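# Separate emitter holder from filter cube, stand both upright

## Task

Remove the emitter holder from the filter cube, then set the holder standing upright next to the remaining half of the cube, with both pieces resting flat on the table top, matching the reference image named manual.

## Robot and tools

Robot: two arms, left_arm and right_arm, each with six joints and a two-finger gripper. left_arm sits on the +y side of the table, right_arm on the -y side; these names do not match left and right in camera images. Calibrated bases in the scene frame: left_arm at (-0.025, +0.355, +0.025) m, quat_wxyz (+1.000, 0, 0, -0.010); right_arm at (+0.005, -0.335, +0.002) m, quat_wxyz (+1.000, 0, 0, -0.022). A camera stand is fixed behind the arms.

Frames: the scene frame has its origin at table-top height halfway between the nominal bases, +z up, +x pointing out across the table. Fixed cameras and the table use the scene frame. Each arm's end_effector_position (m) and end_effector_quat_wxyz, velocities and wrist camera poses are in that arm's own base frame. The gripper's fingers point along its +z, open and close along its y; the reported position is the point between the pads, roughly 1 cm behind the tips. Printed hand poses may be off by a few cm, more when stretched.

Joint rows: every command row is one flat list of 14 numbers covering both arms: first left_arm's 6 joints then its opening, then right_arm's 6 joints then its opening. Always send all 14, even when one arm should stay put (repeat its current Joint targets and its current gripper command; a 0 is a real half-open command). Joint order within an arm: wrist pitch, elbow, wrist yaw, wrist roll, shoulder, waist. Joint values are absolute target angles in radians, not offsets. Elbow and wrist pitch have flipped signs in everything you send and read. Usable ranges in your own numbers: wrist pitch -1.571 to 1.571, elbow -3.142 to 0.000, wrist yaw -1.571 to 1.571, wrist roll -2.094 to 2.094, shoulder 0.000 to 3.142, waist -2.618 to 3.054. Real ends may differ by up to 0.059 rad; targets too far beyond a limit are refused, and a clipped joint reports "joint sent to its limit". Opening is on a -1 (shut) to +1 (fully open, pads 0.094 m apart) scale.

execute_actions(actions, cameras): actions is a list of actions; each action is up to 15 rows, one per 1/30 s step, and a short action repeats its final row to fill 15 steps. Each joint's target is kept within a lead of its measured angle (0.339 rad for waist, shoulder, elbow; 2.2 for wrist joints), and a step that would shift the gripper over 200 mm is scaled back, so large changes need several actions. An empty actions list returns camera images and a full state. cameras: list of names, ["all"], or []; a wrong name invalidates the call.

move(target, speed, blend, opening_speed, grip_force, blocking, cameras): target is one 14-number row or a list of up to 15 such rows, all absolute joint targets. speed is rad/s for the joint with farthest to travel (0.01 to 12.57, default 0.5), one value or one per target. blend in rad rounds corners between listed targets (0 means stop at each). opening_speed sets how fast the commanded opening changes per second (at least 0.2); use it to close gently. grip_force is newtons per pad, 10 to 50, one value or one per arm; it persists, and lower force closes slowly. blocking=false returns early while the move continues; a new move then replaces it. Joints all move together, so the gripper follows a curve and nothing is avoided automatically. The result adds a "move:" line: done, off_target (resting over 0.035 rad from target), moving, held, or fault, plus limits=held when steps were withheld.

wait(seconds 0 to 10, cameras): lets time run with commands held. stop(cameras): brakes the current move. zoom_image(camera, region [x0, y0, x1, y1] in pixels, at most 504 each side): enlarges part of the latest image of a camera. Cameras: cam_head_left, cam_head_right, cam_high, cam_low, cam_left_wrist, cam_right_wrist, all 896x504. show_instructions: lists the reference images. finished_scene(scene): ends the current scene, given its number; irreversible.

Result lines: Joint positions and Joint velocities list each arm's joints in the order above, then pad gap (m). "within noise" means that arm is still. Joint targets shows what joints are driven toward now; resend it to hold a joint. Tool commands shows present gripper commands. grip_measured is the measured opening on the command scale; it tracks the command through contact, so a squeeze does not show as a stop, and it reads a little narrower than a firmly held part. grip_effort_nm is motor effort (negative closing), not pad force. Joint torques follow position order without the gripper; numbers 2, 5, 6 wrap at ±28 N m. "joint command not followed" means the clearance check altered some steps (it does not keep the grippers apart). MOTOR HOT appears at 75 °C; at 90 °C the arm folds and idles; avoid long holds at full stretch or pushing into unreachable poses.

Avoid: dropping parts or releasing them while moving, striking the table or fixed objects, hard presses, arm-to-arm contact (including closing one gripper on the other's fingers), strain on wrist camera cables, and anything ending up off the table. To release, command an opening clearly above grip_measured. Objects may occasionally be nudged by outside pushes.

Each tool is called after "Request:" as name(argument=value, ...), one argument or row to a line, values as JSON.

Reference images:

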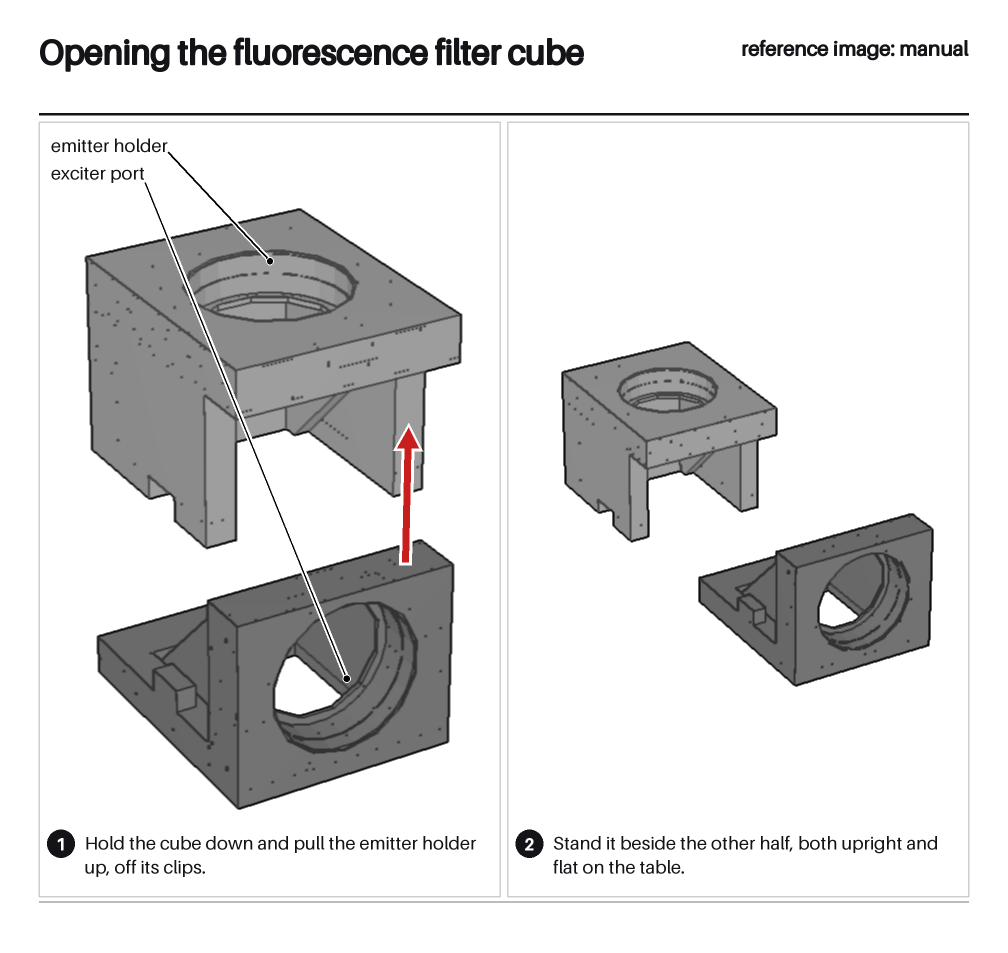

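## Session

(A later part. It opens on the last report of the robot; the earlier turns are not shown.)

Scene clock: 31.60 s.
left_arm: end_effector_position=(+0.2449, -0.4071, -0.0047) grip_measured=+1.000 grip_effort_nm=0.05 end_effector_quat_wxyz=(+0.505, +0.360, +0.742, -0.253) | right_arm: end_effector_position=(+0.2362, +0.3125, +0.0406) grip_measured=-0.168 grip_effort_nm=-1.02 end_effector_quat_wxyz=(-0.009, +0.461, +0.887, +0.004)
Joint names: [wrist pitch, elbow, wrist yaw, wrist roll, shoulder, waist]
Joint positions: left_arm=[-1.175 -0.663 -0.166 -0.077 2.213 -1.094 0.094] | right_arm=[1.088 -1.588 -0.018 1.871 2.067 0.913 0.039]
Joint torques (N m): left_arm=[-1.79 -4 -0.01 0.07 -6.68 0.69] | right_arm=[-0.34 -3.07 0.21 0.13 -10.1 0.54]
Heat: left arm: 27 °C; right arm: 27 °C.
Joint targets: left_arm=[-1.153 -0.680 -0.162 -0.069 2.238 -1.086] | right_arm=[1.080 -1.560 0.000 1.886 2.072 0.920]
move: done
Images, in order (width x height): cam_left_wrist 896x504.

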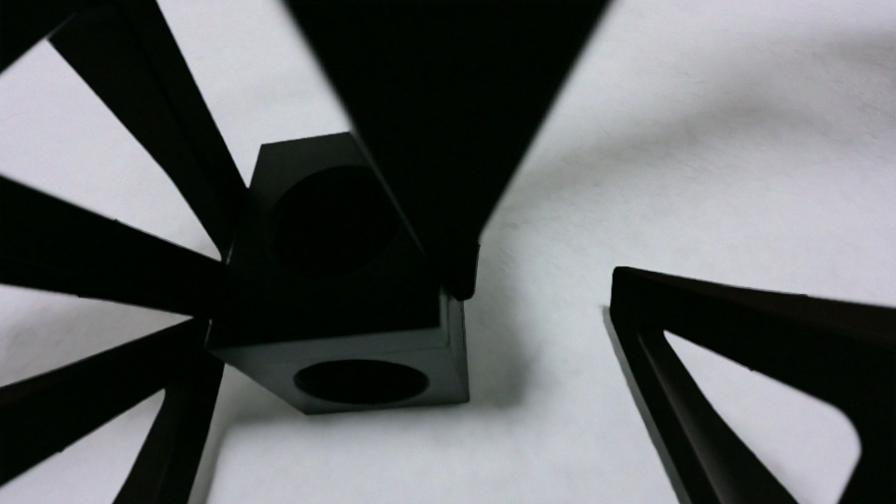

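Request:
move(
  target=[
    [-1.2233,-0.5844,-0.175,-0.075,2.224,-1.0995,1,1.08,-1.56,0,1.886,2.072,0.92,-0.35],
    [-1.288,-0.543,-0.088,-0.037,2.233,-1.045,1,1.08,-1.56,0,1.886,2.072,0.92,-0.35],
  ],
  speed=[0.2,0.2],
  blend=0.02,
  cameras=["cam_left_wrist"],
)

Scene clock: 35.87 s.
left_arm: end_effector_position=(+0.2383, -0.3803, -0.0112) grip_measured=+1.000 grip_effort_nm=0.05 end_effector_quat_wxyz=(+0.499, +0.374, +0.737, -0.260) | right_arm: end_effector_position=(+0.2362, +0.3126, +0.0406) grip_measured=-0.168 grip_effort_nm=-1.02 end_effector_quat_wxyz=(-0.009, +0.461, +0.887, +0.004)
Joint names: [wrist pitch, elbow, wrist yaw, wrist roll, shoulder, waist]
Joint positions: left_arm=[-1.284 -0.553 -0.094 -0.047 2.213 -1.051 0.094] | right_arm=[1.087 -1.588 -0.019 1.871 2.067 0.913 0.039]
Joint torques (N m): left_arm=[-2.04 -1.35 -0.02 0.15 -6.45 0.51] | right_arm=[-0.37 -3.08 0.19 0.13 -10.11 0.57]
Heat: left arm: 27 °C; right arm: 27 °C.
Joint targets: left_arm=[-1.288 -0.543 -0.088 -0.037 2.233 -1.045] | right_arm=[1.080 -1.560 0.000 1.886 2.072 0.920]
move: done
Images, in order (width x height): cam_left_wrist 896x504.

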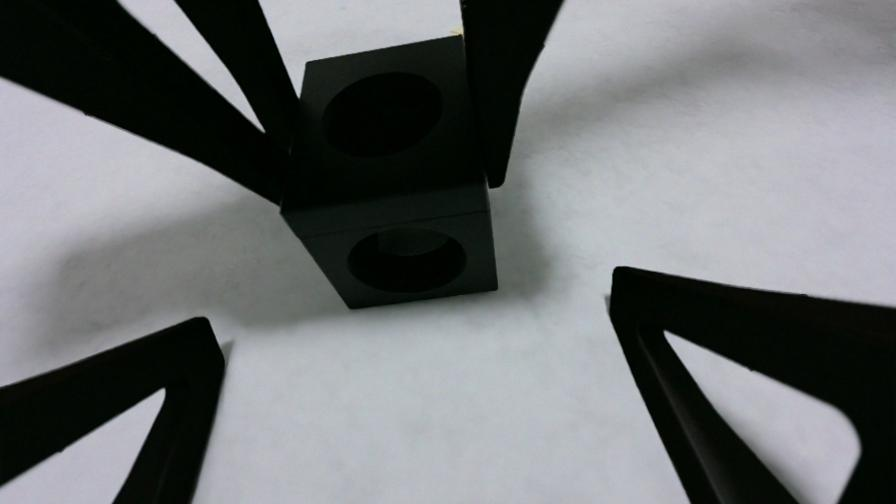

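Request:
move(
  target=[-1.22,-0.628,-0.085,-0.036,2.249,-1.042,1,1.08,-1.56,0,1.886,2.072,0.92,-0.35],
  speed=0.12,
  cameras=["cam_left_wrist","cam_head_right"],
)

Scene clock: 37.87 s.
left_arm: end_effector_position=(+0.2451, -0.3940, -0.0105) grip_measured=+1.000 grip_effort_nm=0.05 end_effector_quat_wxyz=(+0.499, +0.377, +0.735, -0.262) | right_arm: end_effector_position=(+0.2362, +0.3126, +0.0406) grip_measured=-0.168 grip_effort_nm=-1.02 end_effector_quat_wxyz=(-0.009, +0.461, +0.887, +0.004)
Joint names: [wrist pitch, elbow, wrist yaw, wrist roll, shoulder, waist]
Joint positions: left_arm=[-1.234 -0.615 -0.088 -0.044 2.224 -1.051 0.094] | right_arm=[1.087 -1.588 -0.019 1.871 2.067 0.913 0.039]
Joint torques (N m): left_arm=[-1.87 -3.33 -0.01 0.06 -6.46 0.72] | right_arm=[-0.34 -3.08 0.2 0.12 -10.06 0.54]
Heat: left arm: 27 °C; right arm: 27 °C.
Joint targets: left_arm=[-1.220 -0.628 -0.085 -0.036 2.249 -1.042] | right_arm=[1.080 -1.560 0.000 1.886 2.072 0.920]
move: done
Images, in order (width x height): cam_head_right 896x504, cam_left_wrist 896x504.

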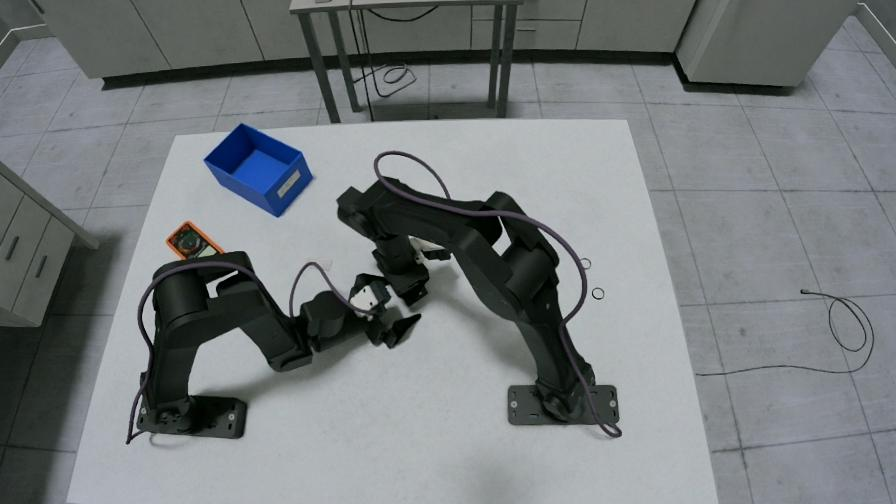

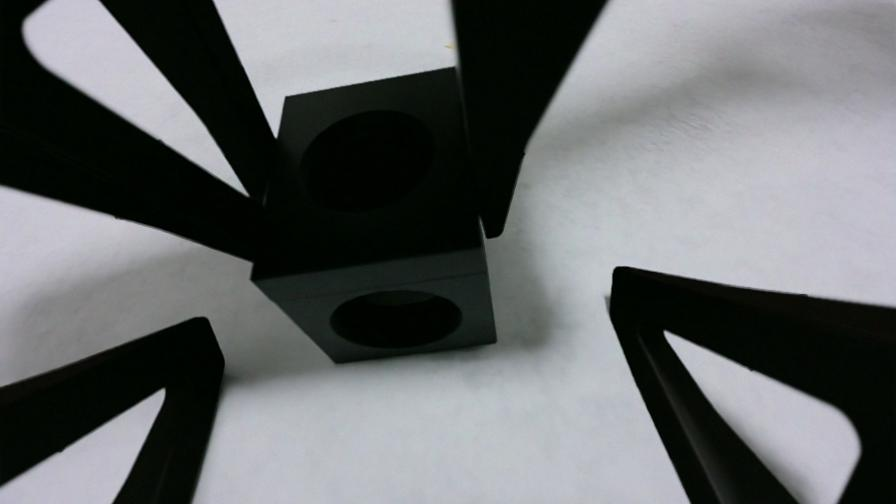

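Request:
move(
  target=[-1.192,-0.662,-0.083,-0.036,2.257,-1.034,1,1.08,-1.56,0,1.886,2.072,0.92,-0.35],
  speed=0.12,
  cameras=["cam_left_wrist"],
)

Scene clock: 39.10 s.
left_arm: end_effector_position=(+0.2517, -0.3985, -0.0104) grip_measured=+1.000 grip_effort_nm=0.05 end_effector_quat_wxyz=(+0.500, +0.374, +0.736, -0.260) | right_arm: end_effector_position=(+0.2361, +0.3127, +0.0406) grip_measured=-0.168 grip_effort_nm=-1.02 end_effector_quat_wxyz=(-0.009, +0.461, +0.887, +0.004)
Joint names: [wrist pitch, elbow, wrist yaw, wrist roll, shoulder, waist]
Joint positions: left_arm=[-1.212 -0.646 -0.085 -0.043 2.232 -1.042 0.094] | right_arm=[1.087 -1.588 -0.019 1.871 2.067 0.913 0.039]
Joint torques (N m): left_arm=[-1.82 -3.69 -0.02 0.07 -6.64 0.69] | right_arm=[-0.36 -2.99 0.19 0.13 -10.1 0.54]
Heat: left arm: 27 °C; right arm: 27 °C.
Joint targets: left_arm=[-1.192 -0.662 -0.083 -0.036 2.257 -1.034] | right_arm=[1.080 -1.560 0.000 1.886 2.072 0.920]
move: done
Images, in order (width x height): cam_left_wrist 896x504.

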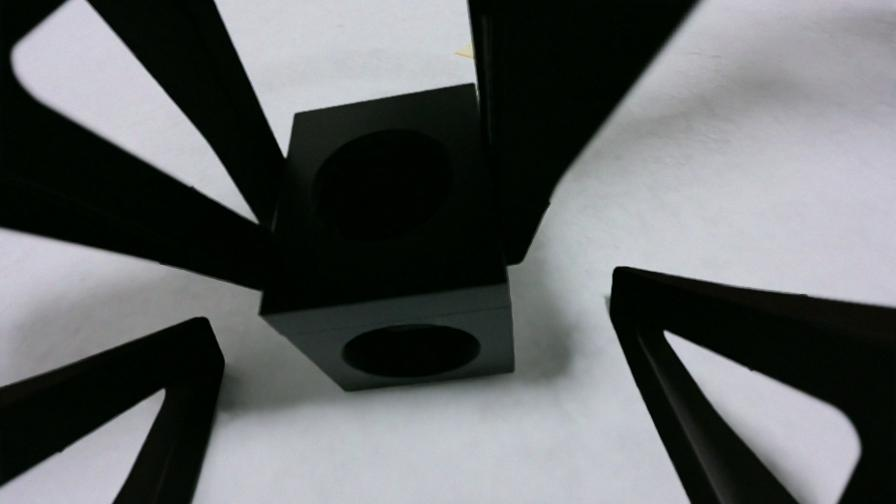

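Request:
move(
  target=[-1.192,-0.662,-0.083,-0.036,2.257,-1.034,-0.4,1.08,-1.56,0,1.886,2.072,0.92,-0.35],
  speed=0.12,
  opening_speed=0.7,
  cameras=["cam_left_wrist"],
)

Scene clock: 41.57 s.
left_arm: end_effector_position=(+0.2509, -0.3990, -0.0105) grip_measured=-0.154 grip_effort_nm=-0.98 end_effector_quat_wxyz=(+0.498, +0.375, +0.736, -0.263) | right_arm: end_effector_position=(+0.2359, +0.3124, +0.0404) grip_measured=-0.168 grip_effort_nm=-1.02 end_effector_quat_wxyz=(-0.009, +0.461, +0.887, +0.004)
Joint names: [wrist pitch, elbow, wrist yaw, wrist roll, shoulder, waist]
Joint positions: left_arm=[-1.211 -0.646 -0.08 -0.046 2.232 -1.042 0.04] | right_arm=[1.087 -1.587 -0.019 1.871 2.067 0.913 0.039]
Joint torques (N m): left_arm=[-1.84 -3.73 -0.06 0.1 -6.61 0.66] | right_arm=[-0.37 -3.15 0.19 0.14 -10.1 0.57]
Heat: left arm: 27 °C; right arm: 27 °C.
Joint targets: left_arm=[-1.192 -0.662 -0.083 -0.036 2.257 -1.034] | right_arm=[1.080 -1.560 0.000 1.886 2.072 0.920]
move: done
Images, in order (width x height): cam_left_wrist 896x504.

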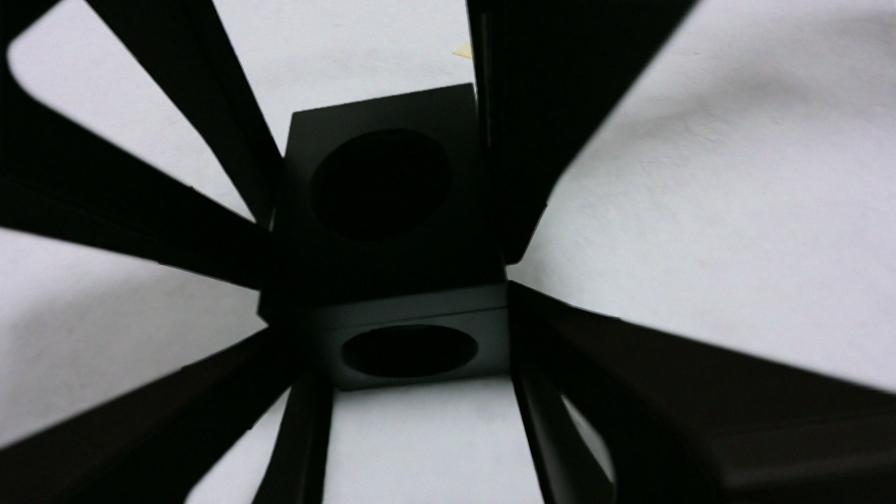

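Request:
move(
  target=[
    [-0.96,-0.576,-0.083,-0.036,2.31,-1.034,-0.4,1.17,-1.62,0,1.886,2.035,0.92,-0.35],
    [-0.90,-0.556,-0.083,-0.036,2.335,-1.034,-0.4,1.26,-1.65,0,1.886,2.012,0.92,-0.35],
  ],
  speed=[0.25,0.1],
  blend=0.02,
  cameras=["cam_left_wrist"],
)

Request:
zoom_image(
  camera="cam_left_wrist",
  region=[240, 240, 560, 420],
)

Scene clock: 51.87 s.
left_arm: end_effector_position=(+0.2457, -0.3905, -0.0199) grip_measured=-0.155 grip_effort_nm=-0.98 end_effector_quat_wxyz=(+0.488, +0.379, +0.743, -0.257) | right_arm: end_effector_position=(+0.2341, +0.3136, +0.0437) grip_measured=-0.168 grip_effort_nm=-1.02 end_effector_quat_wxyz=(-0.010, +0.463, +0.886, +0.003)
Joint names: [wrist pitch, elbow, wrist yaw, wrist roll, shoulder, waist]
Joint positions: left_arm=[-1.217 -0.617 -0.079 -0.046 2.238 -1.042 0.04] | right_arm=[1.102 -1.598 -0.021 1.879 2.065 0.917 0.039]
Joint torques (N m): left_arm=[1.26 2.44 -0.08 0.1 -1.57 0.72] | right_arm=[1.26 -10.85 0.22 0.06 -15.09 0.24]
Heat: left arm: 27 °C; right arm: 27 °C.
Joint targets: left_arm=[-0.900 -0.556 -0.083 -0.036 2.335 -1.034] | right_arm=[1.260 -1.650 0.000 1.886 2.012 0.920]
move: off_target (left_arm, right_arm); left_arm: the wrist pitch is farthest, 0.317 rad from its target; right_arm: the wrist pitch is farthest, 0.158 rad from its target
Images, in order (width x height): cam_left_wrist 896x504.

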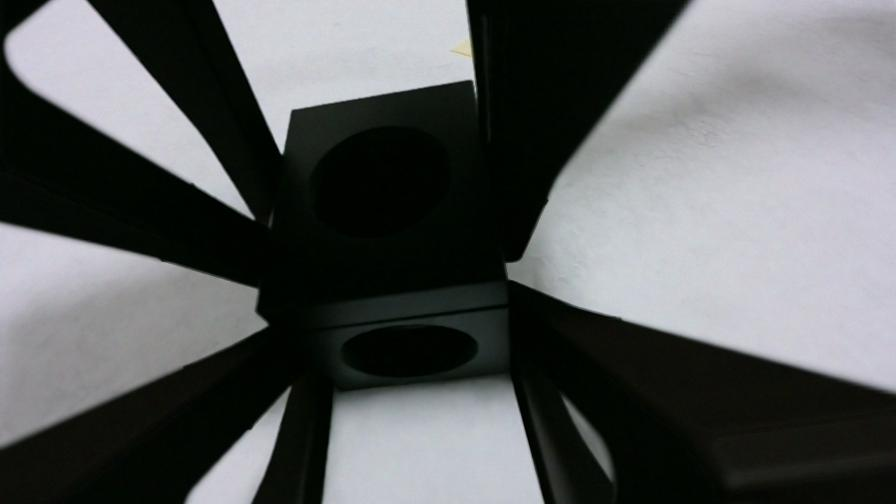

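Scaled by 1.575 from the camera's 896x504 image, which has a finer 1280x720 frame.

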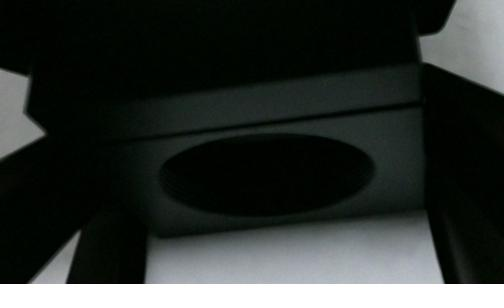

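Request:
move(
  target=[-0.87,-0.546,-0.083,-0.036,2.35,-1.034,-0.4,1.34,-1.68,0,1.886,1.995,0.92,-0.35],
  speed=0.12,
  blocking=false,
)

Request:
wait(
  seconds=0.7,
  cameras=["cam_left_wrist"],
)

Scene clock: 52.73 s.
left_arm: end_effector_position=(+0.2448, -0.3913, -0.0182) grip_measured=-0.155 grip_effort_nm=-0.98 end_effector_quat_wxyz=(+0.489, +0.377, +0.741, -0.263) | right_arm: end_effector_position=(+0.2329, +0.3124, +0.0467) grip_measured=-0.168 grip_effort_nm=-1.02 end_effector_quat_wxyz=(-0.012, +0.465, +0.885, -0.002)
Joint names: [wrist pitch, elbow, wrist yaw, wrist roll, shoulder, waist]
Joint positions: left_arm=[-1.231 -0.615 -0.072 -0.052 2.24 -1.042 0.04] | right_arm=[1.123 -1.61 -0.022 1.884 2.065 0.917 0.039]
Joint velocities: left_arm=[within noise] | right_arm=[0.037 -0.046 0.007 0.037 -0.002 -0.007 0]
Joint torques (N m): left_arm=[1.66 2.73 -0.18 0.17 -0.8 0.66] | right_arm=[1.56 -11.63 0.25 -0.03 -16.03 0.16]
Heat: left arm: 27 °C; right arm: 27 °C.
Joint targets: left_arm=[-0.878 -0.549 -0.083 -0.036 2.346 -1.034] | right_arm=[1.318 -1.672 0.000 1.886 2.000 0.920]
Tool commands: left_gripper/opening=-0.4 right_gripper/opening=-0.35
move: running; left_arm: the wrist pitch is farthest, 0.361 rad from its target; right_arm: the wrist pitch is farthest, 0.217 rad from its target

Scene clock: 53.23 s.
left_arm: end_effector_position=(+0.2445, -0.3925, -0.0160) grip_measured=-0.155 grip_effort_nm=-0.98 end_effector_quat_wxyz=(+0.492, +0.376, +0.738, -0.267) | right_arm: end_effector_position=(+0.2325, +0.3111, +0.0492) grip_measured=-0.168 grip_effort_nm=-1.02 end_effector_quat_wxyz=(-0.011, +0.466, +0.884, -0.006)
Joint names: [wrist pitch, elbow, wrist yaw, wrist roll, shoulder, waist]
Joint positions: left_arm=[-1.241 -0.614 -0.067 -0.054 2.24 -1.042 0.04] | right_arm=[1.141 -1.62 -0.02 1.888 2.065 0.917 0.039]
Joint torques (N m): left_arm=[1.83 3.02 -0.2 0.18 -0.57 0.68] | right_arm=[1.71 -11.71 0.22 -0.05 -16.54 0.2]
Heat: left arm: 27 °C; right arm: 27 °C.
Joint targets: left_arm=[-0.870 -0.546 -0.083 -0.036 2.350 -1.034] | right_arm=[1.340 -1.680 0.000 1.886 1.995 0.920]
Tool commands: left_gripper/opening=-0.4 right_gripper/opening=-0.35
earlier move: off_target (left_arm, right_arm); left_arm: the wrist pitch is farthest, 0.371 rad from its target; right_arm: the wrist pitch is farthest, 0.199 rad from its target
wait: 0.50 of 0.7 s (the move ended)
Images, in order (width x height): cam_left_wrist 896x504.

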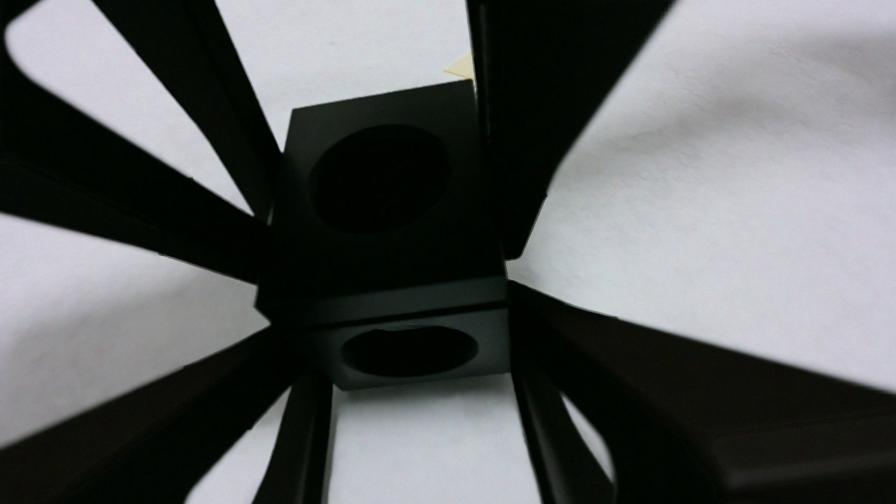

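Request:
move(
  target=[-0.74,-0.51,-0.083,-0.036,2.43,-1.034,-0.4,1.34,-1.68,0,1.886,1.995,0.92,-0.35],
  speed=0.15,
  blocking=false,
)

Request:
wait(
  seconds=0.6,
  cameras=["cam_left_wrist"],
)

Scene clock: 54.07 s.
left_arm: end_effector_position=(+0.2417, -0.3901, -0.0254) grip_measured=-0.157 grip_effort_nm=-0.97 end_effector_quat_wxyz=(+0.483, +0.384, +0.742, -0.262) | right_arm: end_effector_position=(+0.2232, +0.2977, +0.0730) grip_measured=-0.168 grip_effort_nm=-1.02 end_effector_quat_wxyz=(-0.011, +0.465, +0.885, -0.028)
Joint names: [wrist pitch, elbow, wrist yaw, wrist roll, shoulder, waist]
Joint positions: left_arm=[-1.239 -0.612 -0.062 -0.046 2.258 -1.043 0.04] | right_arm=[1.26 -1.66 -0.012 1.886 2.029 0.919 0.039]
Joint velocities: left_arm=[within noise] | right_arm=[0.374 0.007 -0.037 0.007 -0.066 -0.002 -0.001]
Joint torques (N m): left_arm=[2.51 4.4 -0.27 0.09 1.09 0.7] | right_arm=[0.15 -7.64 0.11 -0.03 -12.59 0.01]
Heat: left arm: 28 °C; right arm: 27 °C.
Joint targets: left_arm=[-0.805 -0.527 -0.083 -0.036 2.392 -1.034] | right_arm=[1.340 -1.680 0.000 1.886 1.995 0.920]
Tool commands: left_gripper/opening=-0.4 right_gripper/opening=-0.35
move: running; left_arm: the wrist pitch is farthest, 0.499 rad from its target; right_arm: the wrist pitch is farthest, 0.080 rad from its target

Scene clock: 54.67 s.
left_arm: end_effector_position=(+0.2416, -0.3900, -0.0253) grip_measured=-0.158 grip_effort_nm=-0.98 end_effector_quat_wxyz=(+0.485, +0.384, +0.740, -0.263) | right_arm: end_effector_position=(+0.2180, +0.2909, +0.0741) grip_measured=-0.168 grip_effort_nm=-1.02 end_effector_quat_wxyz=(-0.013, +0.464, +0.884, -0.044)
Joint names: [wrist pitch, elbow, wrist yaw, wrist roll, shoulder, waist]
Joint positions: left_arm=[-1.249 -0.61 -0.062 -0.044 2.263 -1.043 0.04] | right_arm=[1.295 -1.66 -0.012 1.886 2.028 0.919 0.039]
Joint torques (N m): left_arm=[2.43 4.42 -0.22 0.04 1.52 0.62] | right_arm=[0.33 -7.6 0.12 -0.02 -12.86 -0.02]
Heat: left arm: 28 °C; right arm: 27 °C.
Joint targets: left_arm=[-0.824 -0.526 -0.080 -0.037 2.402 -1.035] | right_arm=[1.340 -1.680 0.000 1.886 1.995 0.920]
Tool commands: left_gripper/opening=-0.4 right_gripper/opening=-0.35
earlier move: running; left_arm: the wrist pitch is farthest, 0.509 rad from its target; right_arm: the wrist pitch is farthest, 0.045 rad from its target
wait: 0.60 s; no rest
Images, in order (width x height): cam_left_wrist 896x504.

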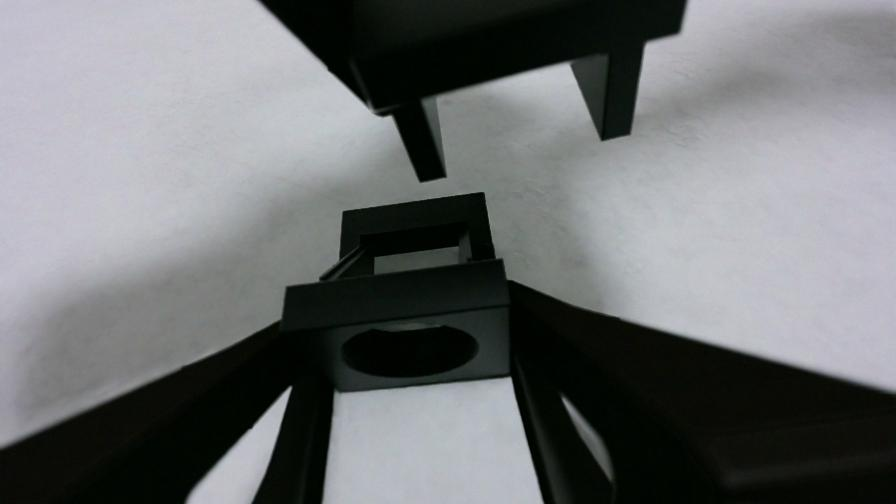

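Request:
move(
  target=[
    [-1.21,-0.60,-0.083,-0.04,2.275,-1.036,-0.4,1.33,-1.79,0,1.886,2.03,0.92,-0.35],
    [-1.21,-0.60,-0.083,-0.04,2.275,-1.036,-0.4,1.33,-1.79,0,1.626,2.03,0.66,-0.35],
  ],
  speed=[0.25,0.35],
  blend=0.03,
  cameras=["cam_left_wrist","cam_head_right","cam_right_wrist"],
)

Scene clock: 58.67 s.
left_arm: end_effector_position=(+0.2447, -0.3954, -0.0116) grip_measured=-0.159 grip_effort_nm=-0.98 end_effector_quat_wxyz=(+0.505, +0.376, +0.727, -0.275) | right_arm: end_effector_position=(+0.3076, +0.2419, +0.0992) grip_measured=-0.168 grip_effort_nm=-1.02 end_effector_quat_wxyz=(-0.002, +0.465, +0.885, +0.007)
Joint names: [wrist pitch, elbow, wrist yaw, wrist roll, shoulder, waist]
Joint positions: left_arm=[-1.299 -0.615 -0.062 -0.044 2.26 -1.043 0.04] | right_arm=[1.296 -1.764 -0.01 1.627 2.028 0.659 0.039]
Joint torques (N m): left_arm=[-1.13 -0.98 -0.26 0.01 -7.23 0.61] | right_arm=[0.04 -8.44 0.1 -0.05 -10.1 0.05]
Heat: left arm: 28 °C; right arm: 28 °C.
Joint targets: left_arm=[-1.210 -0.600 -0.083 -0.040 2.275 -1.036] | right_arm=[1.330 -1.790 0.000 1.626 2.030 0.660]
earlier move: off_target (left_arm, right_arm)
move: off_target (left_arm); left_arm: the wrist pitch is farthest, 0.089 rad from its target
Images, in order (width x height): cam_head_right 896x504, cam_left_wrist 896x504, cam_right_wrist 896x504.

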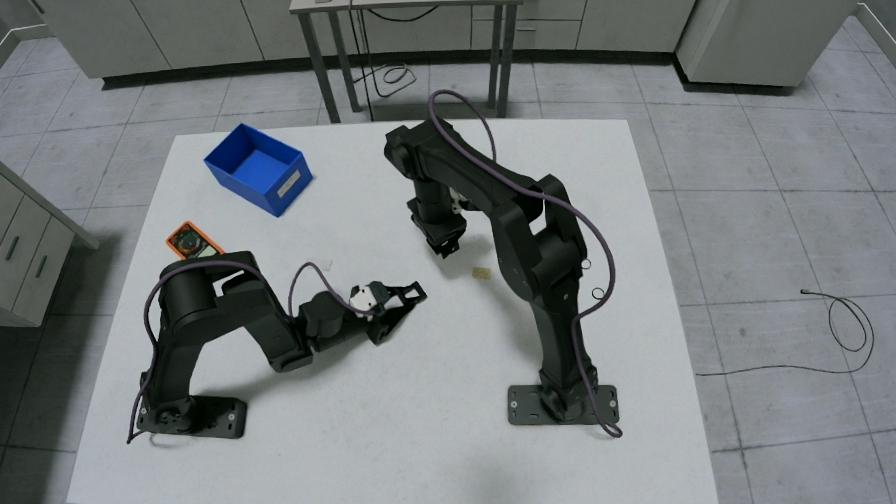

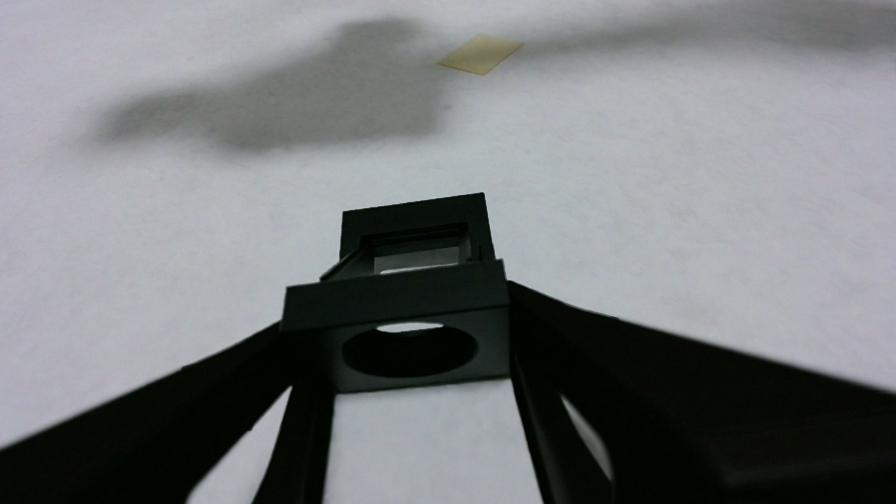

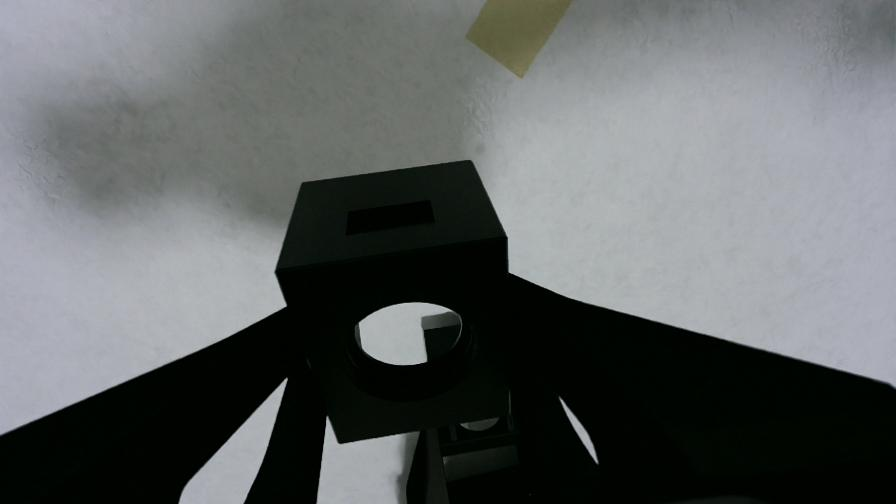

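Request:
move(
  target=[
    [-1.19,-0.60,-0.083,-0.04,2.275,-1.036,-0.4,1.16,-1.64,0,1.626,2.046,0.66,-0.35],
    [-1.17,-0.60,-0.083,-0.04,2.275,-1.036,-0.4,1.11,-1.60,0,1.626,2.06,0.66,-0.35],
  ],
  speed=[0.2,0.08],
  blend=0.02,
  cameras=["cam_left_wrist","cam_low"],
)

Scene clock: 61.57 s.
left_arm: end_effector_position=(+0.2447, -0.3953, -0.0119) grip_measured=-0.159 grip_effort_nm=-0.98 end_effector_quat_wxyz=(+0.504, +0.376, +0.727, -0.275) | right_arm: end_effector_position=(+0.3129, +0.2460, +0.0539) grip_measured=-0.168 grip_effort_nm=-1.02 end_effector_quat_wxyz=(+0.004, +0.465, +0.885, +0.020)
Joint names: [wrist pitch, elbow, wrist yaw, wrist roll, shoulder, waist]
Joint positions: left_arm=[-1.298 -0.615 -0.062 -0.044 2.26 -1.043 0.04] | right_arm=[1.094 -1.609 -0.01 1.627 2.045 0.659 0.039]
Joint torques (N m): left_arm=[-0.73 -1.01 -0.26 0.02 -7.24 0.58] | right_arm=[-0.19 -4.96 0.1 -0.02 -9.29 -0.05]
Heat: left arm: 27 °C; right arm: 28 °C.
Joint targets: left_arm=[-1.170 -0.600 -0.083 -0.040 2.275 -1.036] | right_arm=[1.110 -1.600 0.000 1.626 2.060 0.660]
move: off_target (left_arm); left_arm: the wrist pitch is farthest, 0.128 rad from its target
Images, in order (width x height): cam_low 896x504, cam_left_wrist 896x504.

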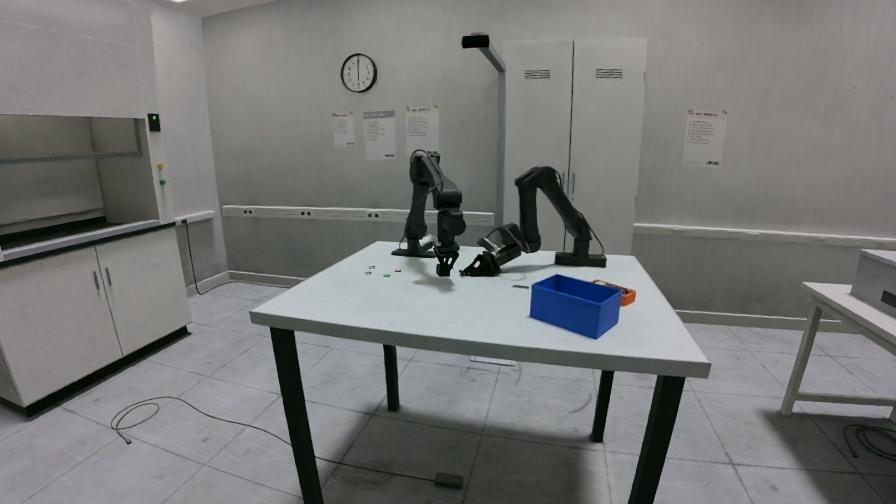

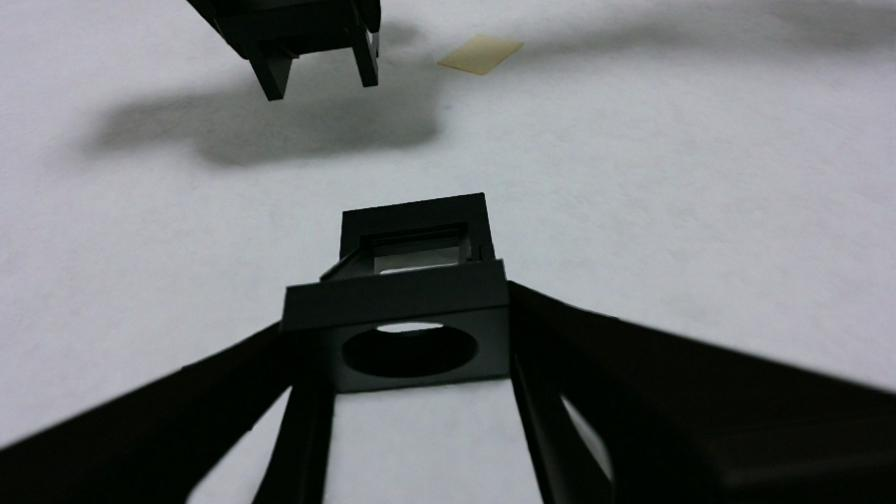

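Request:
move(
  target=[-1.17,-0.60,-0.083,-0.04,2.275,-1.036,-0.4,1.13,-1.57,0,1.626,2.068,0.66,-0.35],
  speed=0.06,
)

Scene clock: 62.73 s.
left_arm: end_effector_position=(+0.2447, -0.3953, -0.0119) grip_measured=-0.159 grip_effort_nm=-0.98 end_effector_quat_wxyz=(+0.504, +0.376, +0.727, -0.275) | right_arm: end_effector_position=(+0.3052, +0.2400, +0.0433) grip_measured=-0.168 grip_effort_nm=-1.02 end_effector_quat_wxyz=(-0.004, +0.465, +0.885, +0.003)
Joint names: [wrist pitch, elbow, wrist yaw, wrist roll, shoulder, waist]
Joint positions: left_arm=[-1.298 -0.615 -0.062 -0.044 2.26 -1.043 0.04] | right_arm=[1.094 -1.579 -0.01 1.627 2.053 0.659 0.039]
Joint torques (N m): left_arm=[-0.74 -1.06 -0.25 0 -7.24 0.62] | right_arm=[0.08 -4.82 0.09 -0.03 -9.25 0.03]
Heat: left arm: 27 °C; right arm: 28 °C.
Joint targets: left_arm=[-1.170 -0.600 -0.083 -0.040 2.275 -1.036] | right_arm=[1.130 -1.570 0.000 1.626 2.068 0.660]
move: off_target (left_arm, right_arm); left_arm: the wrist pitch is farthest, 0.128 rad from its target; right_arm: the wrist pitch is farthest, 0.036 rad from its target

Creep.

Request:
move(
  target=[-1.17,-0.60,-0.083,-0.04,2.275,-1.036,-0.4,1.10,-1.553,0,1.626,2.074,0.66,-0.35],
  speed=0.05,
)

Request:
move(
  target=[-1.17,-0.60,-0.083,-0.04,2.275,-1.036,-0.4,1.08,-1.54,0,1.626,2.081,0.66,-0.35],
  speed=0.05,
  cameras=["cam_left_wrist","cam_right_wrist"],
)

Scene clock: 64.17 s.
left_arm: end_effector_position=(+0.2447, -0.3953, -0.0119) grip_measured=-0.159 grip_effort_nm=-0.98 end_effector_quat_wxyz=(+0.504, +0.376, +0.727, -0.275) | right_arm: end_effector_position=(+0.3029, +0.2382, +0.0372) grip_measured=-0.168 grip_effort_nm=-1.02 end_effector_quat_wxyz=(-0.006, +0.465, +0.885, -0.002)
Joint names: [wrist pitch, elbow, wrist yaw, wrist roll, shoulder, waist]
Joint positions: left_arm=[-1.298 -0.615 -0.062 -0.044 2.26 -1.043 0.04] | right_arm=[1.083 -1.562 -0.01 1.627 2.059 0.659 0.039]
Joint torques (N m): left_arm=[-0.72 -1.09 -0.26 0.02 -7.28 0.61] | right_arm=[-0.07 -4.81 0.1 -0.01 -9.17 -0.08]
Heat: left arm: 27 °C; right arm: 27 °C.
Joint targets: left_arm=[-1.170 -0.600 -0.083 -0.040 2.275 -1.036] | right_arm=[1.100 -1.553 0.000 1.626 2.074 0.660]
move: off_target (left_arm); left_arm: the wrist pitch is farthest, 0.128 rad from its target

Scene clock: 64.87 s.
left_arm: end_effector_position=(+0.2447, -0.3953, -0.0119) grip_measured=-0.159 grip_effort_nm=-0.98 end_effector_quat_wxyz=(+0.504, +0.376, +0.727, -0.275) | right_arm: end_effector_position=(+0.3031, +0.2384, +0.0330) grip_measured=-0.168 grip_effort_nm=-1.02 end_effector_quat_wxyz=(-0.006, +0.465, +0.885, -0.002)
Joint names: [wrist pitch, elbow, wrist yaw, wrist roll, shoulder, waist]
Joint positions: left_arm=[-1.298 -0.615 -0.062 -0.044 2.26 -1.043 0.04] | right_arm=[1.067 -1.552 -0.01 1.627 2.063 0.659 0.039]
Joint torques (N m): left_arm=[-0.74 -1.07 -0.26 0.02 -7.28 0.57] | right_arm=[-0.15 -4.52 0.1 -0.02 -8.98 0.06]
Heat: left arm: 27 °C; right arm: 27 °C.
Joint targets: left_arm=[-1.170 -0.600 -0.083 -0.040 2.275 -1.036] | right_arm=[1.080 -1.540 0.000 1.626 2.081 0.660]
move: off_target (left_arm); left_arm: the wrist pitch is farthest, 0.128 rad from its target
Images, in order (width x height): cam_left_wrist 896x504, cam_right_wrist 896x504.

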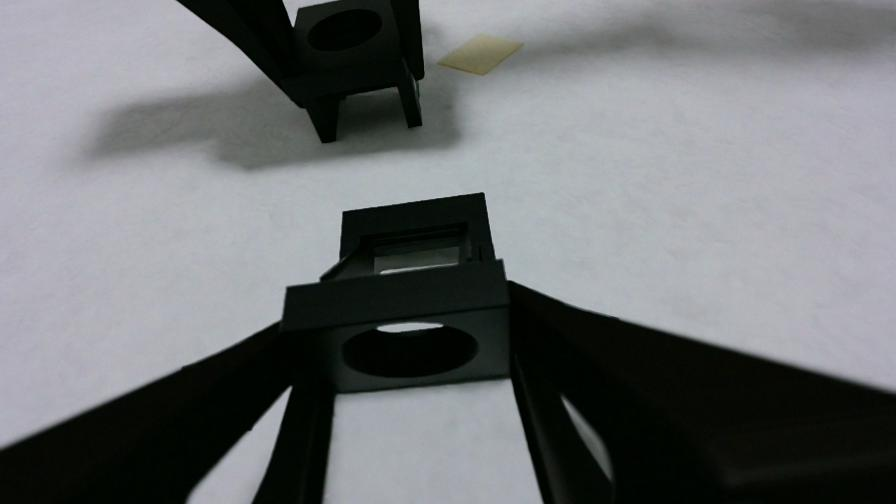

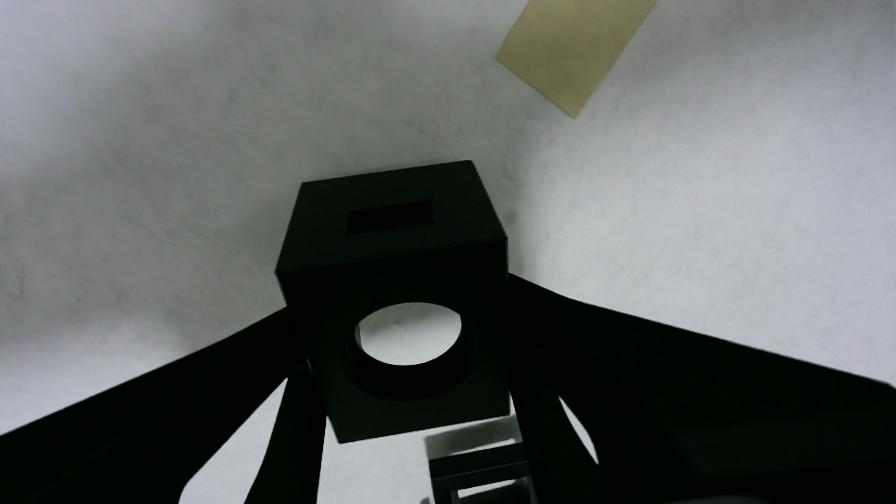

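Request:
move(
  target=[-1.17,-0.60,-0.083,-0.04,2.275,-1.036,-0.4,1.06,-1.52,0,1.626,2.088,0.66,-0.35],
  speed=0.05,
  cameras=["cam_left_wrist"],
)

Request:
zoom_image(
  camera="cam_left_wrist",
  region=[250, 0, 500, 180],
)

Scene clock: 65.90 s.
left_arm: end_effector_position=(+0.2447, -0.3953, -0.0119) grip_measured=-0.159 grip_effort_nm=-0.98 end_effector_quat_wxyz=(+0.504, +0.376, +0.727, -0.275) | right_arm: end_effector_position=(+0.3030, +0.2384, +0.0320) grip_measured=-0.168 grip_effort_nm=-1.02 end_effector_quat_wxyz=(-0.006, +0.465, +0.885, -0.001)
Joint names: [wrist pitch, elbow, wrist yaw, wrist roll, shoulder, waist]
Joint positions: left_arm=[-1.298 -0.615 -0.062 -0.044 2.26 -1.043 0.04] | right_arm=[1.062 -1.548 -0.01 1.626 2.063 0.659 0.039]
Joint torques (N m): left_arm=[-0.74 -1.09 -0.25 0.02 -7.27 0.61] | right_arm=[-0.27 -3.04 0.09 -0.01 -8.42 -0.02]
Heat: left arm: 27 °C; right arm: 27 °C.
Joint targets: left_arm=[-1.170 -0.600 -0.083 -0.040 2.275 -1.036] | right_arm=[1.060 -1.520 0.000 1.626 2.088 0.660]
move: off_target (left_arm); left_arm: the wrist pitch is farthest, 0.128 rad from its target
Images, in order (width x height): cam_left_wrist 896x504.

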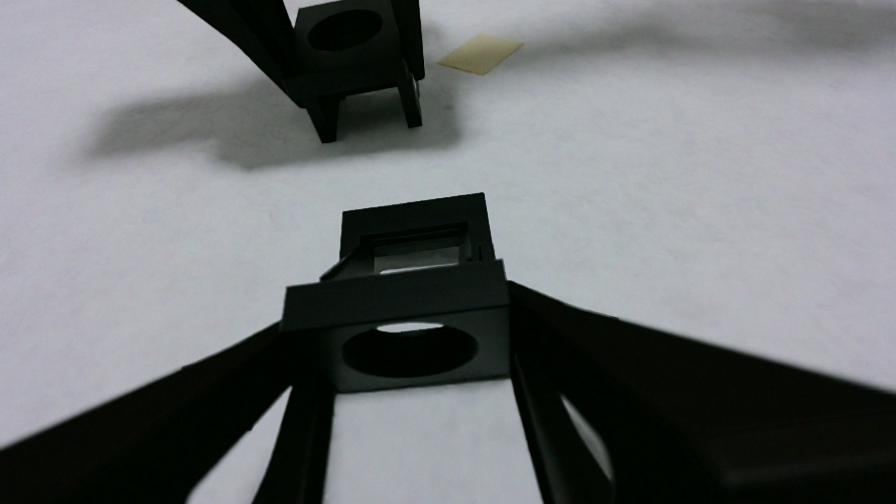

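Scaled by 2.016 from the camera's 896x504 image, which has a finer 1280x720 frame.

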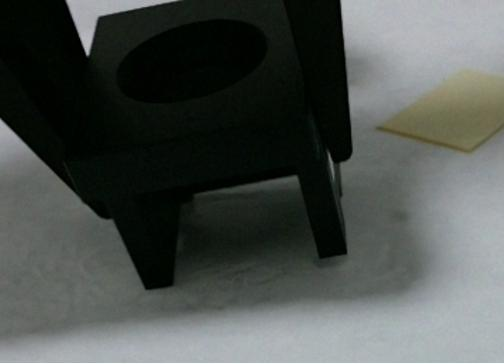

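Request:
move(
  target=[-1.28,-0.612,-0.07,-0.042,2.262,-1.041,0.35,1.063,-1.546,0,1.626,2.065,0.66,0.3],
  speed=0.1,
  opening_speed=0.5,
  cameras=["cam_left_wrist","cam_right_wrist"],
)

Scene clock: 69.07 s.
left_arm: end_effector_position=(+0.2450, -0.3959, -0.0102) grip_measured=+0.348 grip_effort_nm=0.14 end_effector_quat_wxyz=(+0.507, +0.376, +0.725, -0.276) | right_arm: end_effector_position=(+0.3047, +0.2396, +0.0307) grip_measured=+0.297 grip_effort_nm=0.15 end_effector_quat_wxyz=(-0.004, +0.465, +0.885, +0.003)
Joint names: [wrist pitch, elbow, wrist yaw, wrist roll, shoulder, waist]
Joint positions: left_arm=[-1.305 -0.615 -0.062 -0.042 2.26 -1.043 0.063] | right_arm=[1.048 -1.543 -0.01 1.626 2.064 0.659 0.061]
Joint torques (N m): left_arm=[-1.78 -1.95 -0.12 -0.03 -8.13 0.18] | right_arm=[-0.13 -5.9 0.09 -0.01 -10.32 0.02]
Heat: left arm: 27 °C; right arm: 27 °C.
Joint targets: left_arm=[-1.280 -0.612 -0.070 -0.042 2.262 -1.041] | right_arm=[1.063 -1.546 0.000 1.626 2.065 0.660]
move: done
Images, in order (width x height): cam_left_wrist 896x504, cam_right_wrist 896x504.

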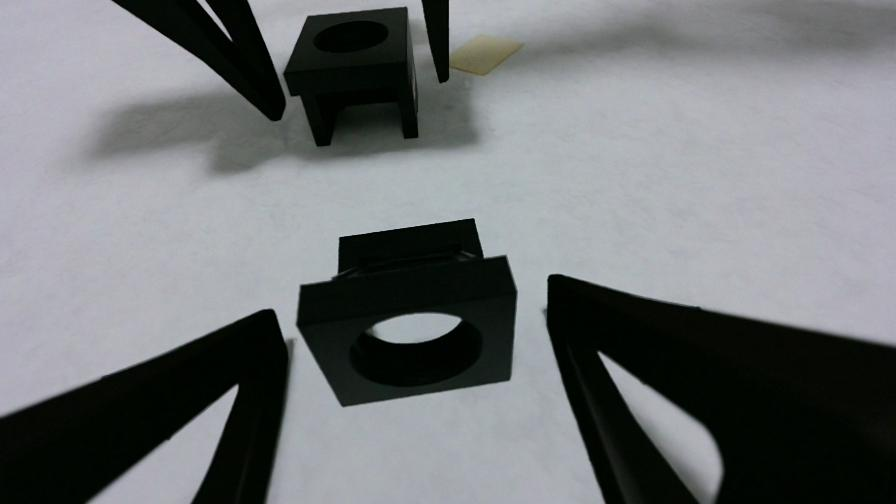

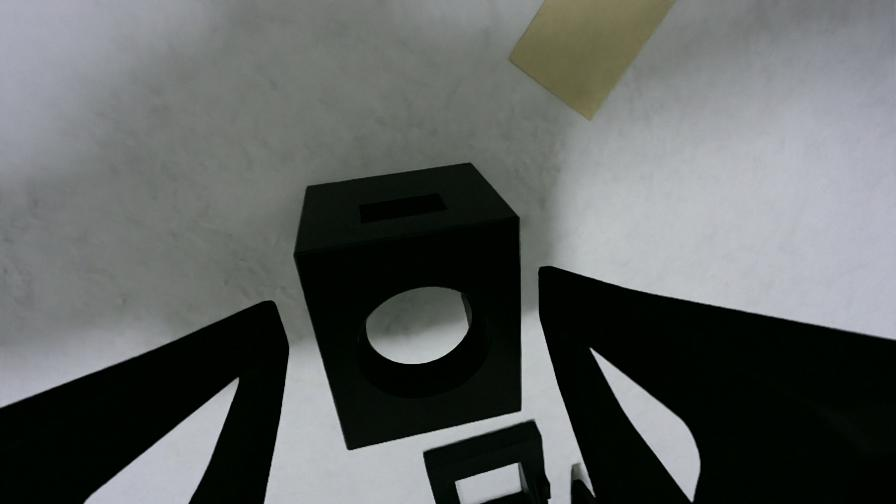

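Request:
move(
  target=[
    [-1.30,-0.53,-0.088,-0.037,2.225,-1.045,0.35,1.22,-1.69,0,1.626,2.04,0.66,0.3],
    [-1.36,-0.40,-0.12,-0.04,2.17,-1.07,0.35,1.33,-1.79,0,1.626,2.03,0.66,0.3],
  ],
  speed=[0.2,0.35],
  blend=0.03,
  cameras=["cam_left_wrist","cam_right_wrist"],
)

Scene clock: 72.67 s.
left_arm: end_effector_position=(+0.2188, -0.3508, -0.0125) grip_measured=+0.348 grip_effort_nm=0.14 end_effector_quat_wxyz=(+0.497, +0.378, +0.739, -0.255) | right_arm: end_effector_position=(+0.3086, +0.2426, +0.0868) grip_measured=+0.297 grip_effort_nm=0.15 end_effector_quat_wxyz=(-0.008, +0.465, +0.885, -0.005)
Joint names: [wrist pitch, elbow, wrist yaw, wrist roll, shoulder, waist]
Joint positions: left_arm=[-1.385 -0.413 -0.108 -0.045 2.187 -1.063 0.063] | right_arm=[1.292 -1.769 -0.01 1.626 2.064 0.659 0.061]
Joint torques (N m): left_arm=[-1.76 -0.55 -0.17 0.03 -8.27 -0.54] | right_arm=[0.1 -7.82 0.11 -0.02 -13.48 0.02]
Heat: left arm: 27 °C; right arm: 27 °C.
Joint targets: left_arm=[-1.360 -0.400 -0.120 -0.040 2.170 -1.070] | right_arm=[1.330 -1.790 0.000 1.626 2.030 0.660]
move: off_target (right_arm); right_arm: the wrist pitch is farthest, 0.038 rad from its target
Images, in order (width x height): cam_left_wrist 896x504, cam_right_wrist 896x504.

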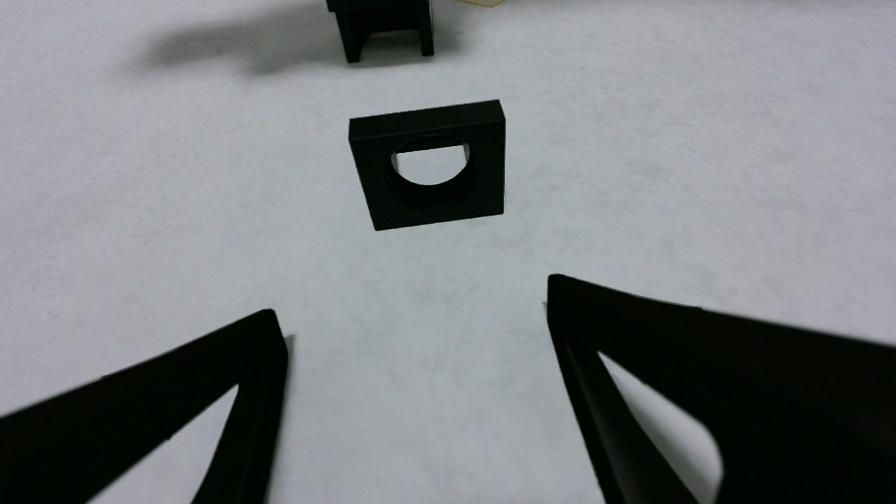

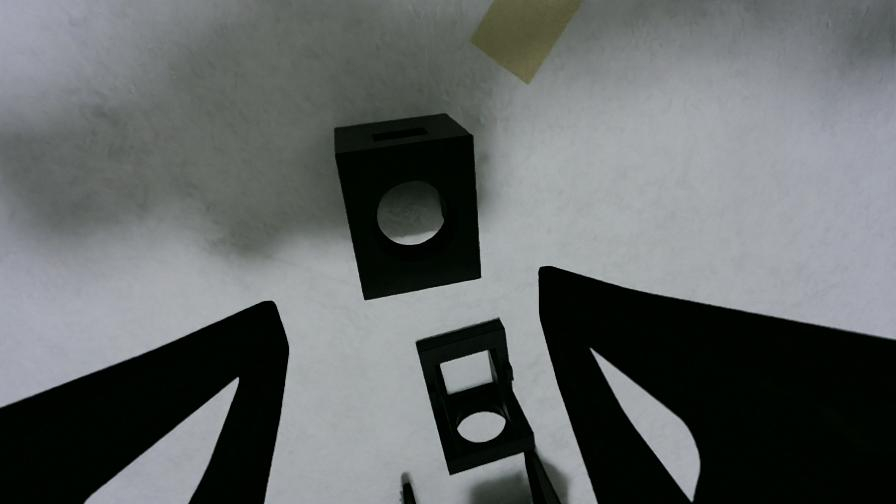

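Request:
finished_scene(
  scene=2,
)

The scene is finished: the task was done.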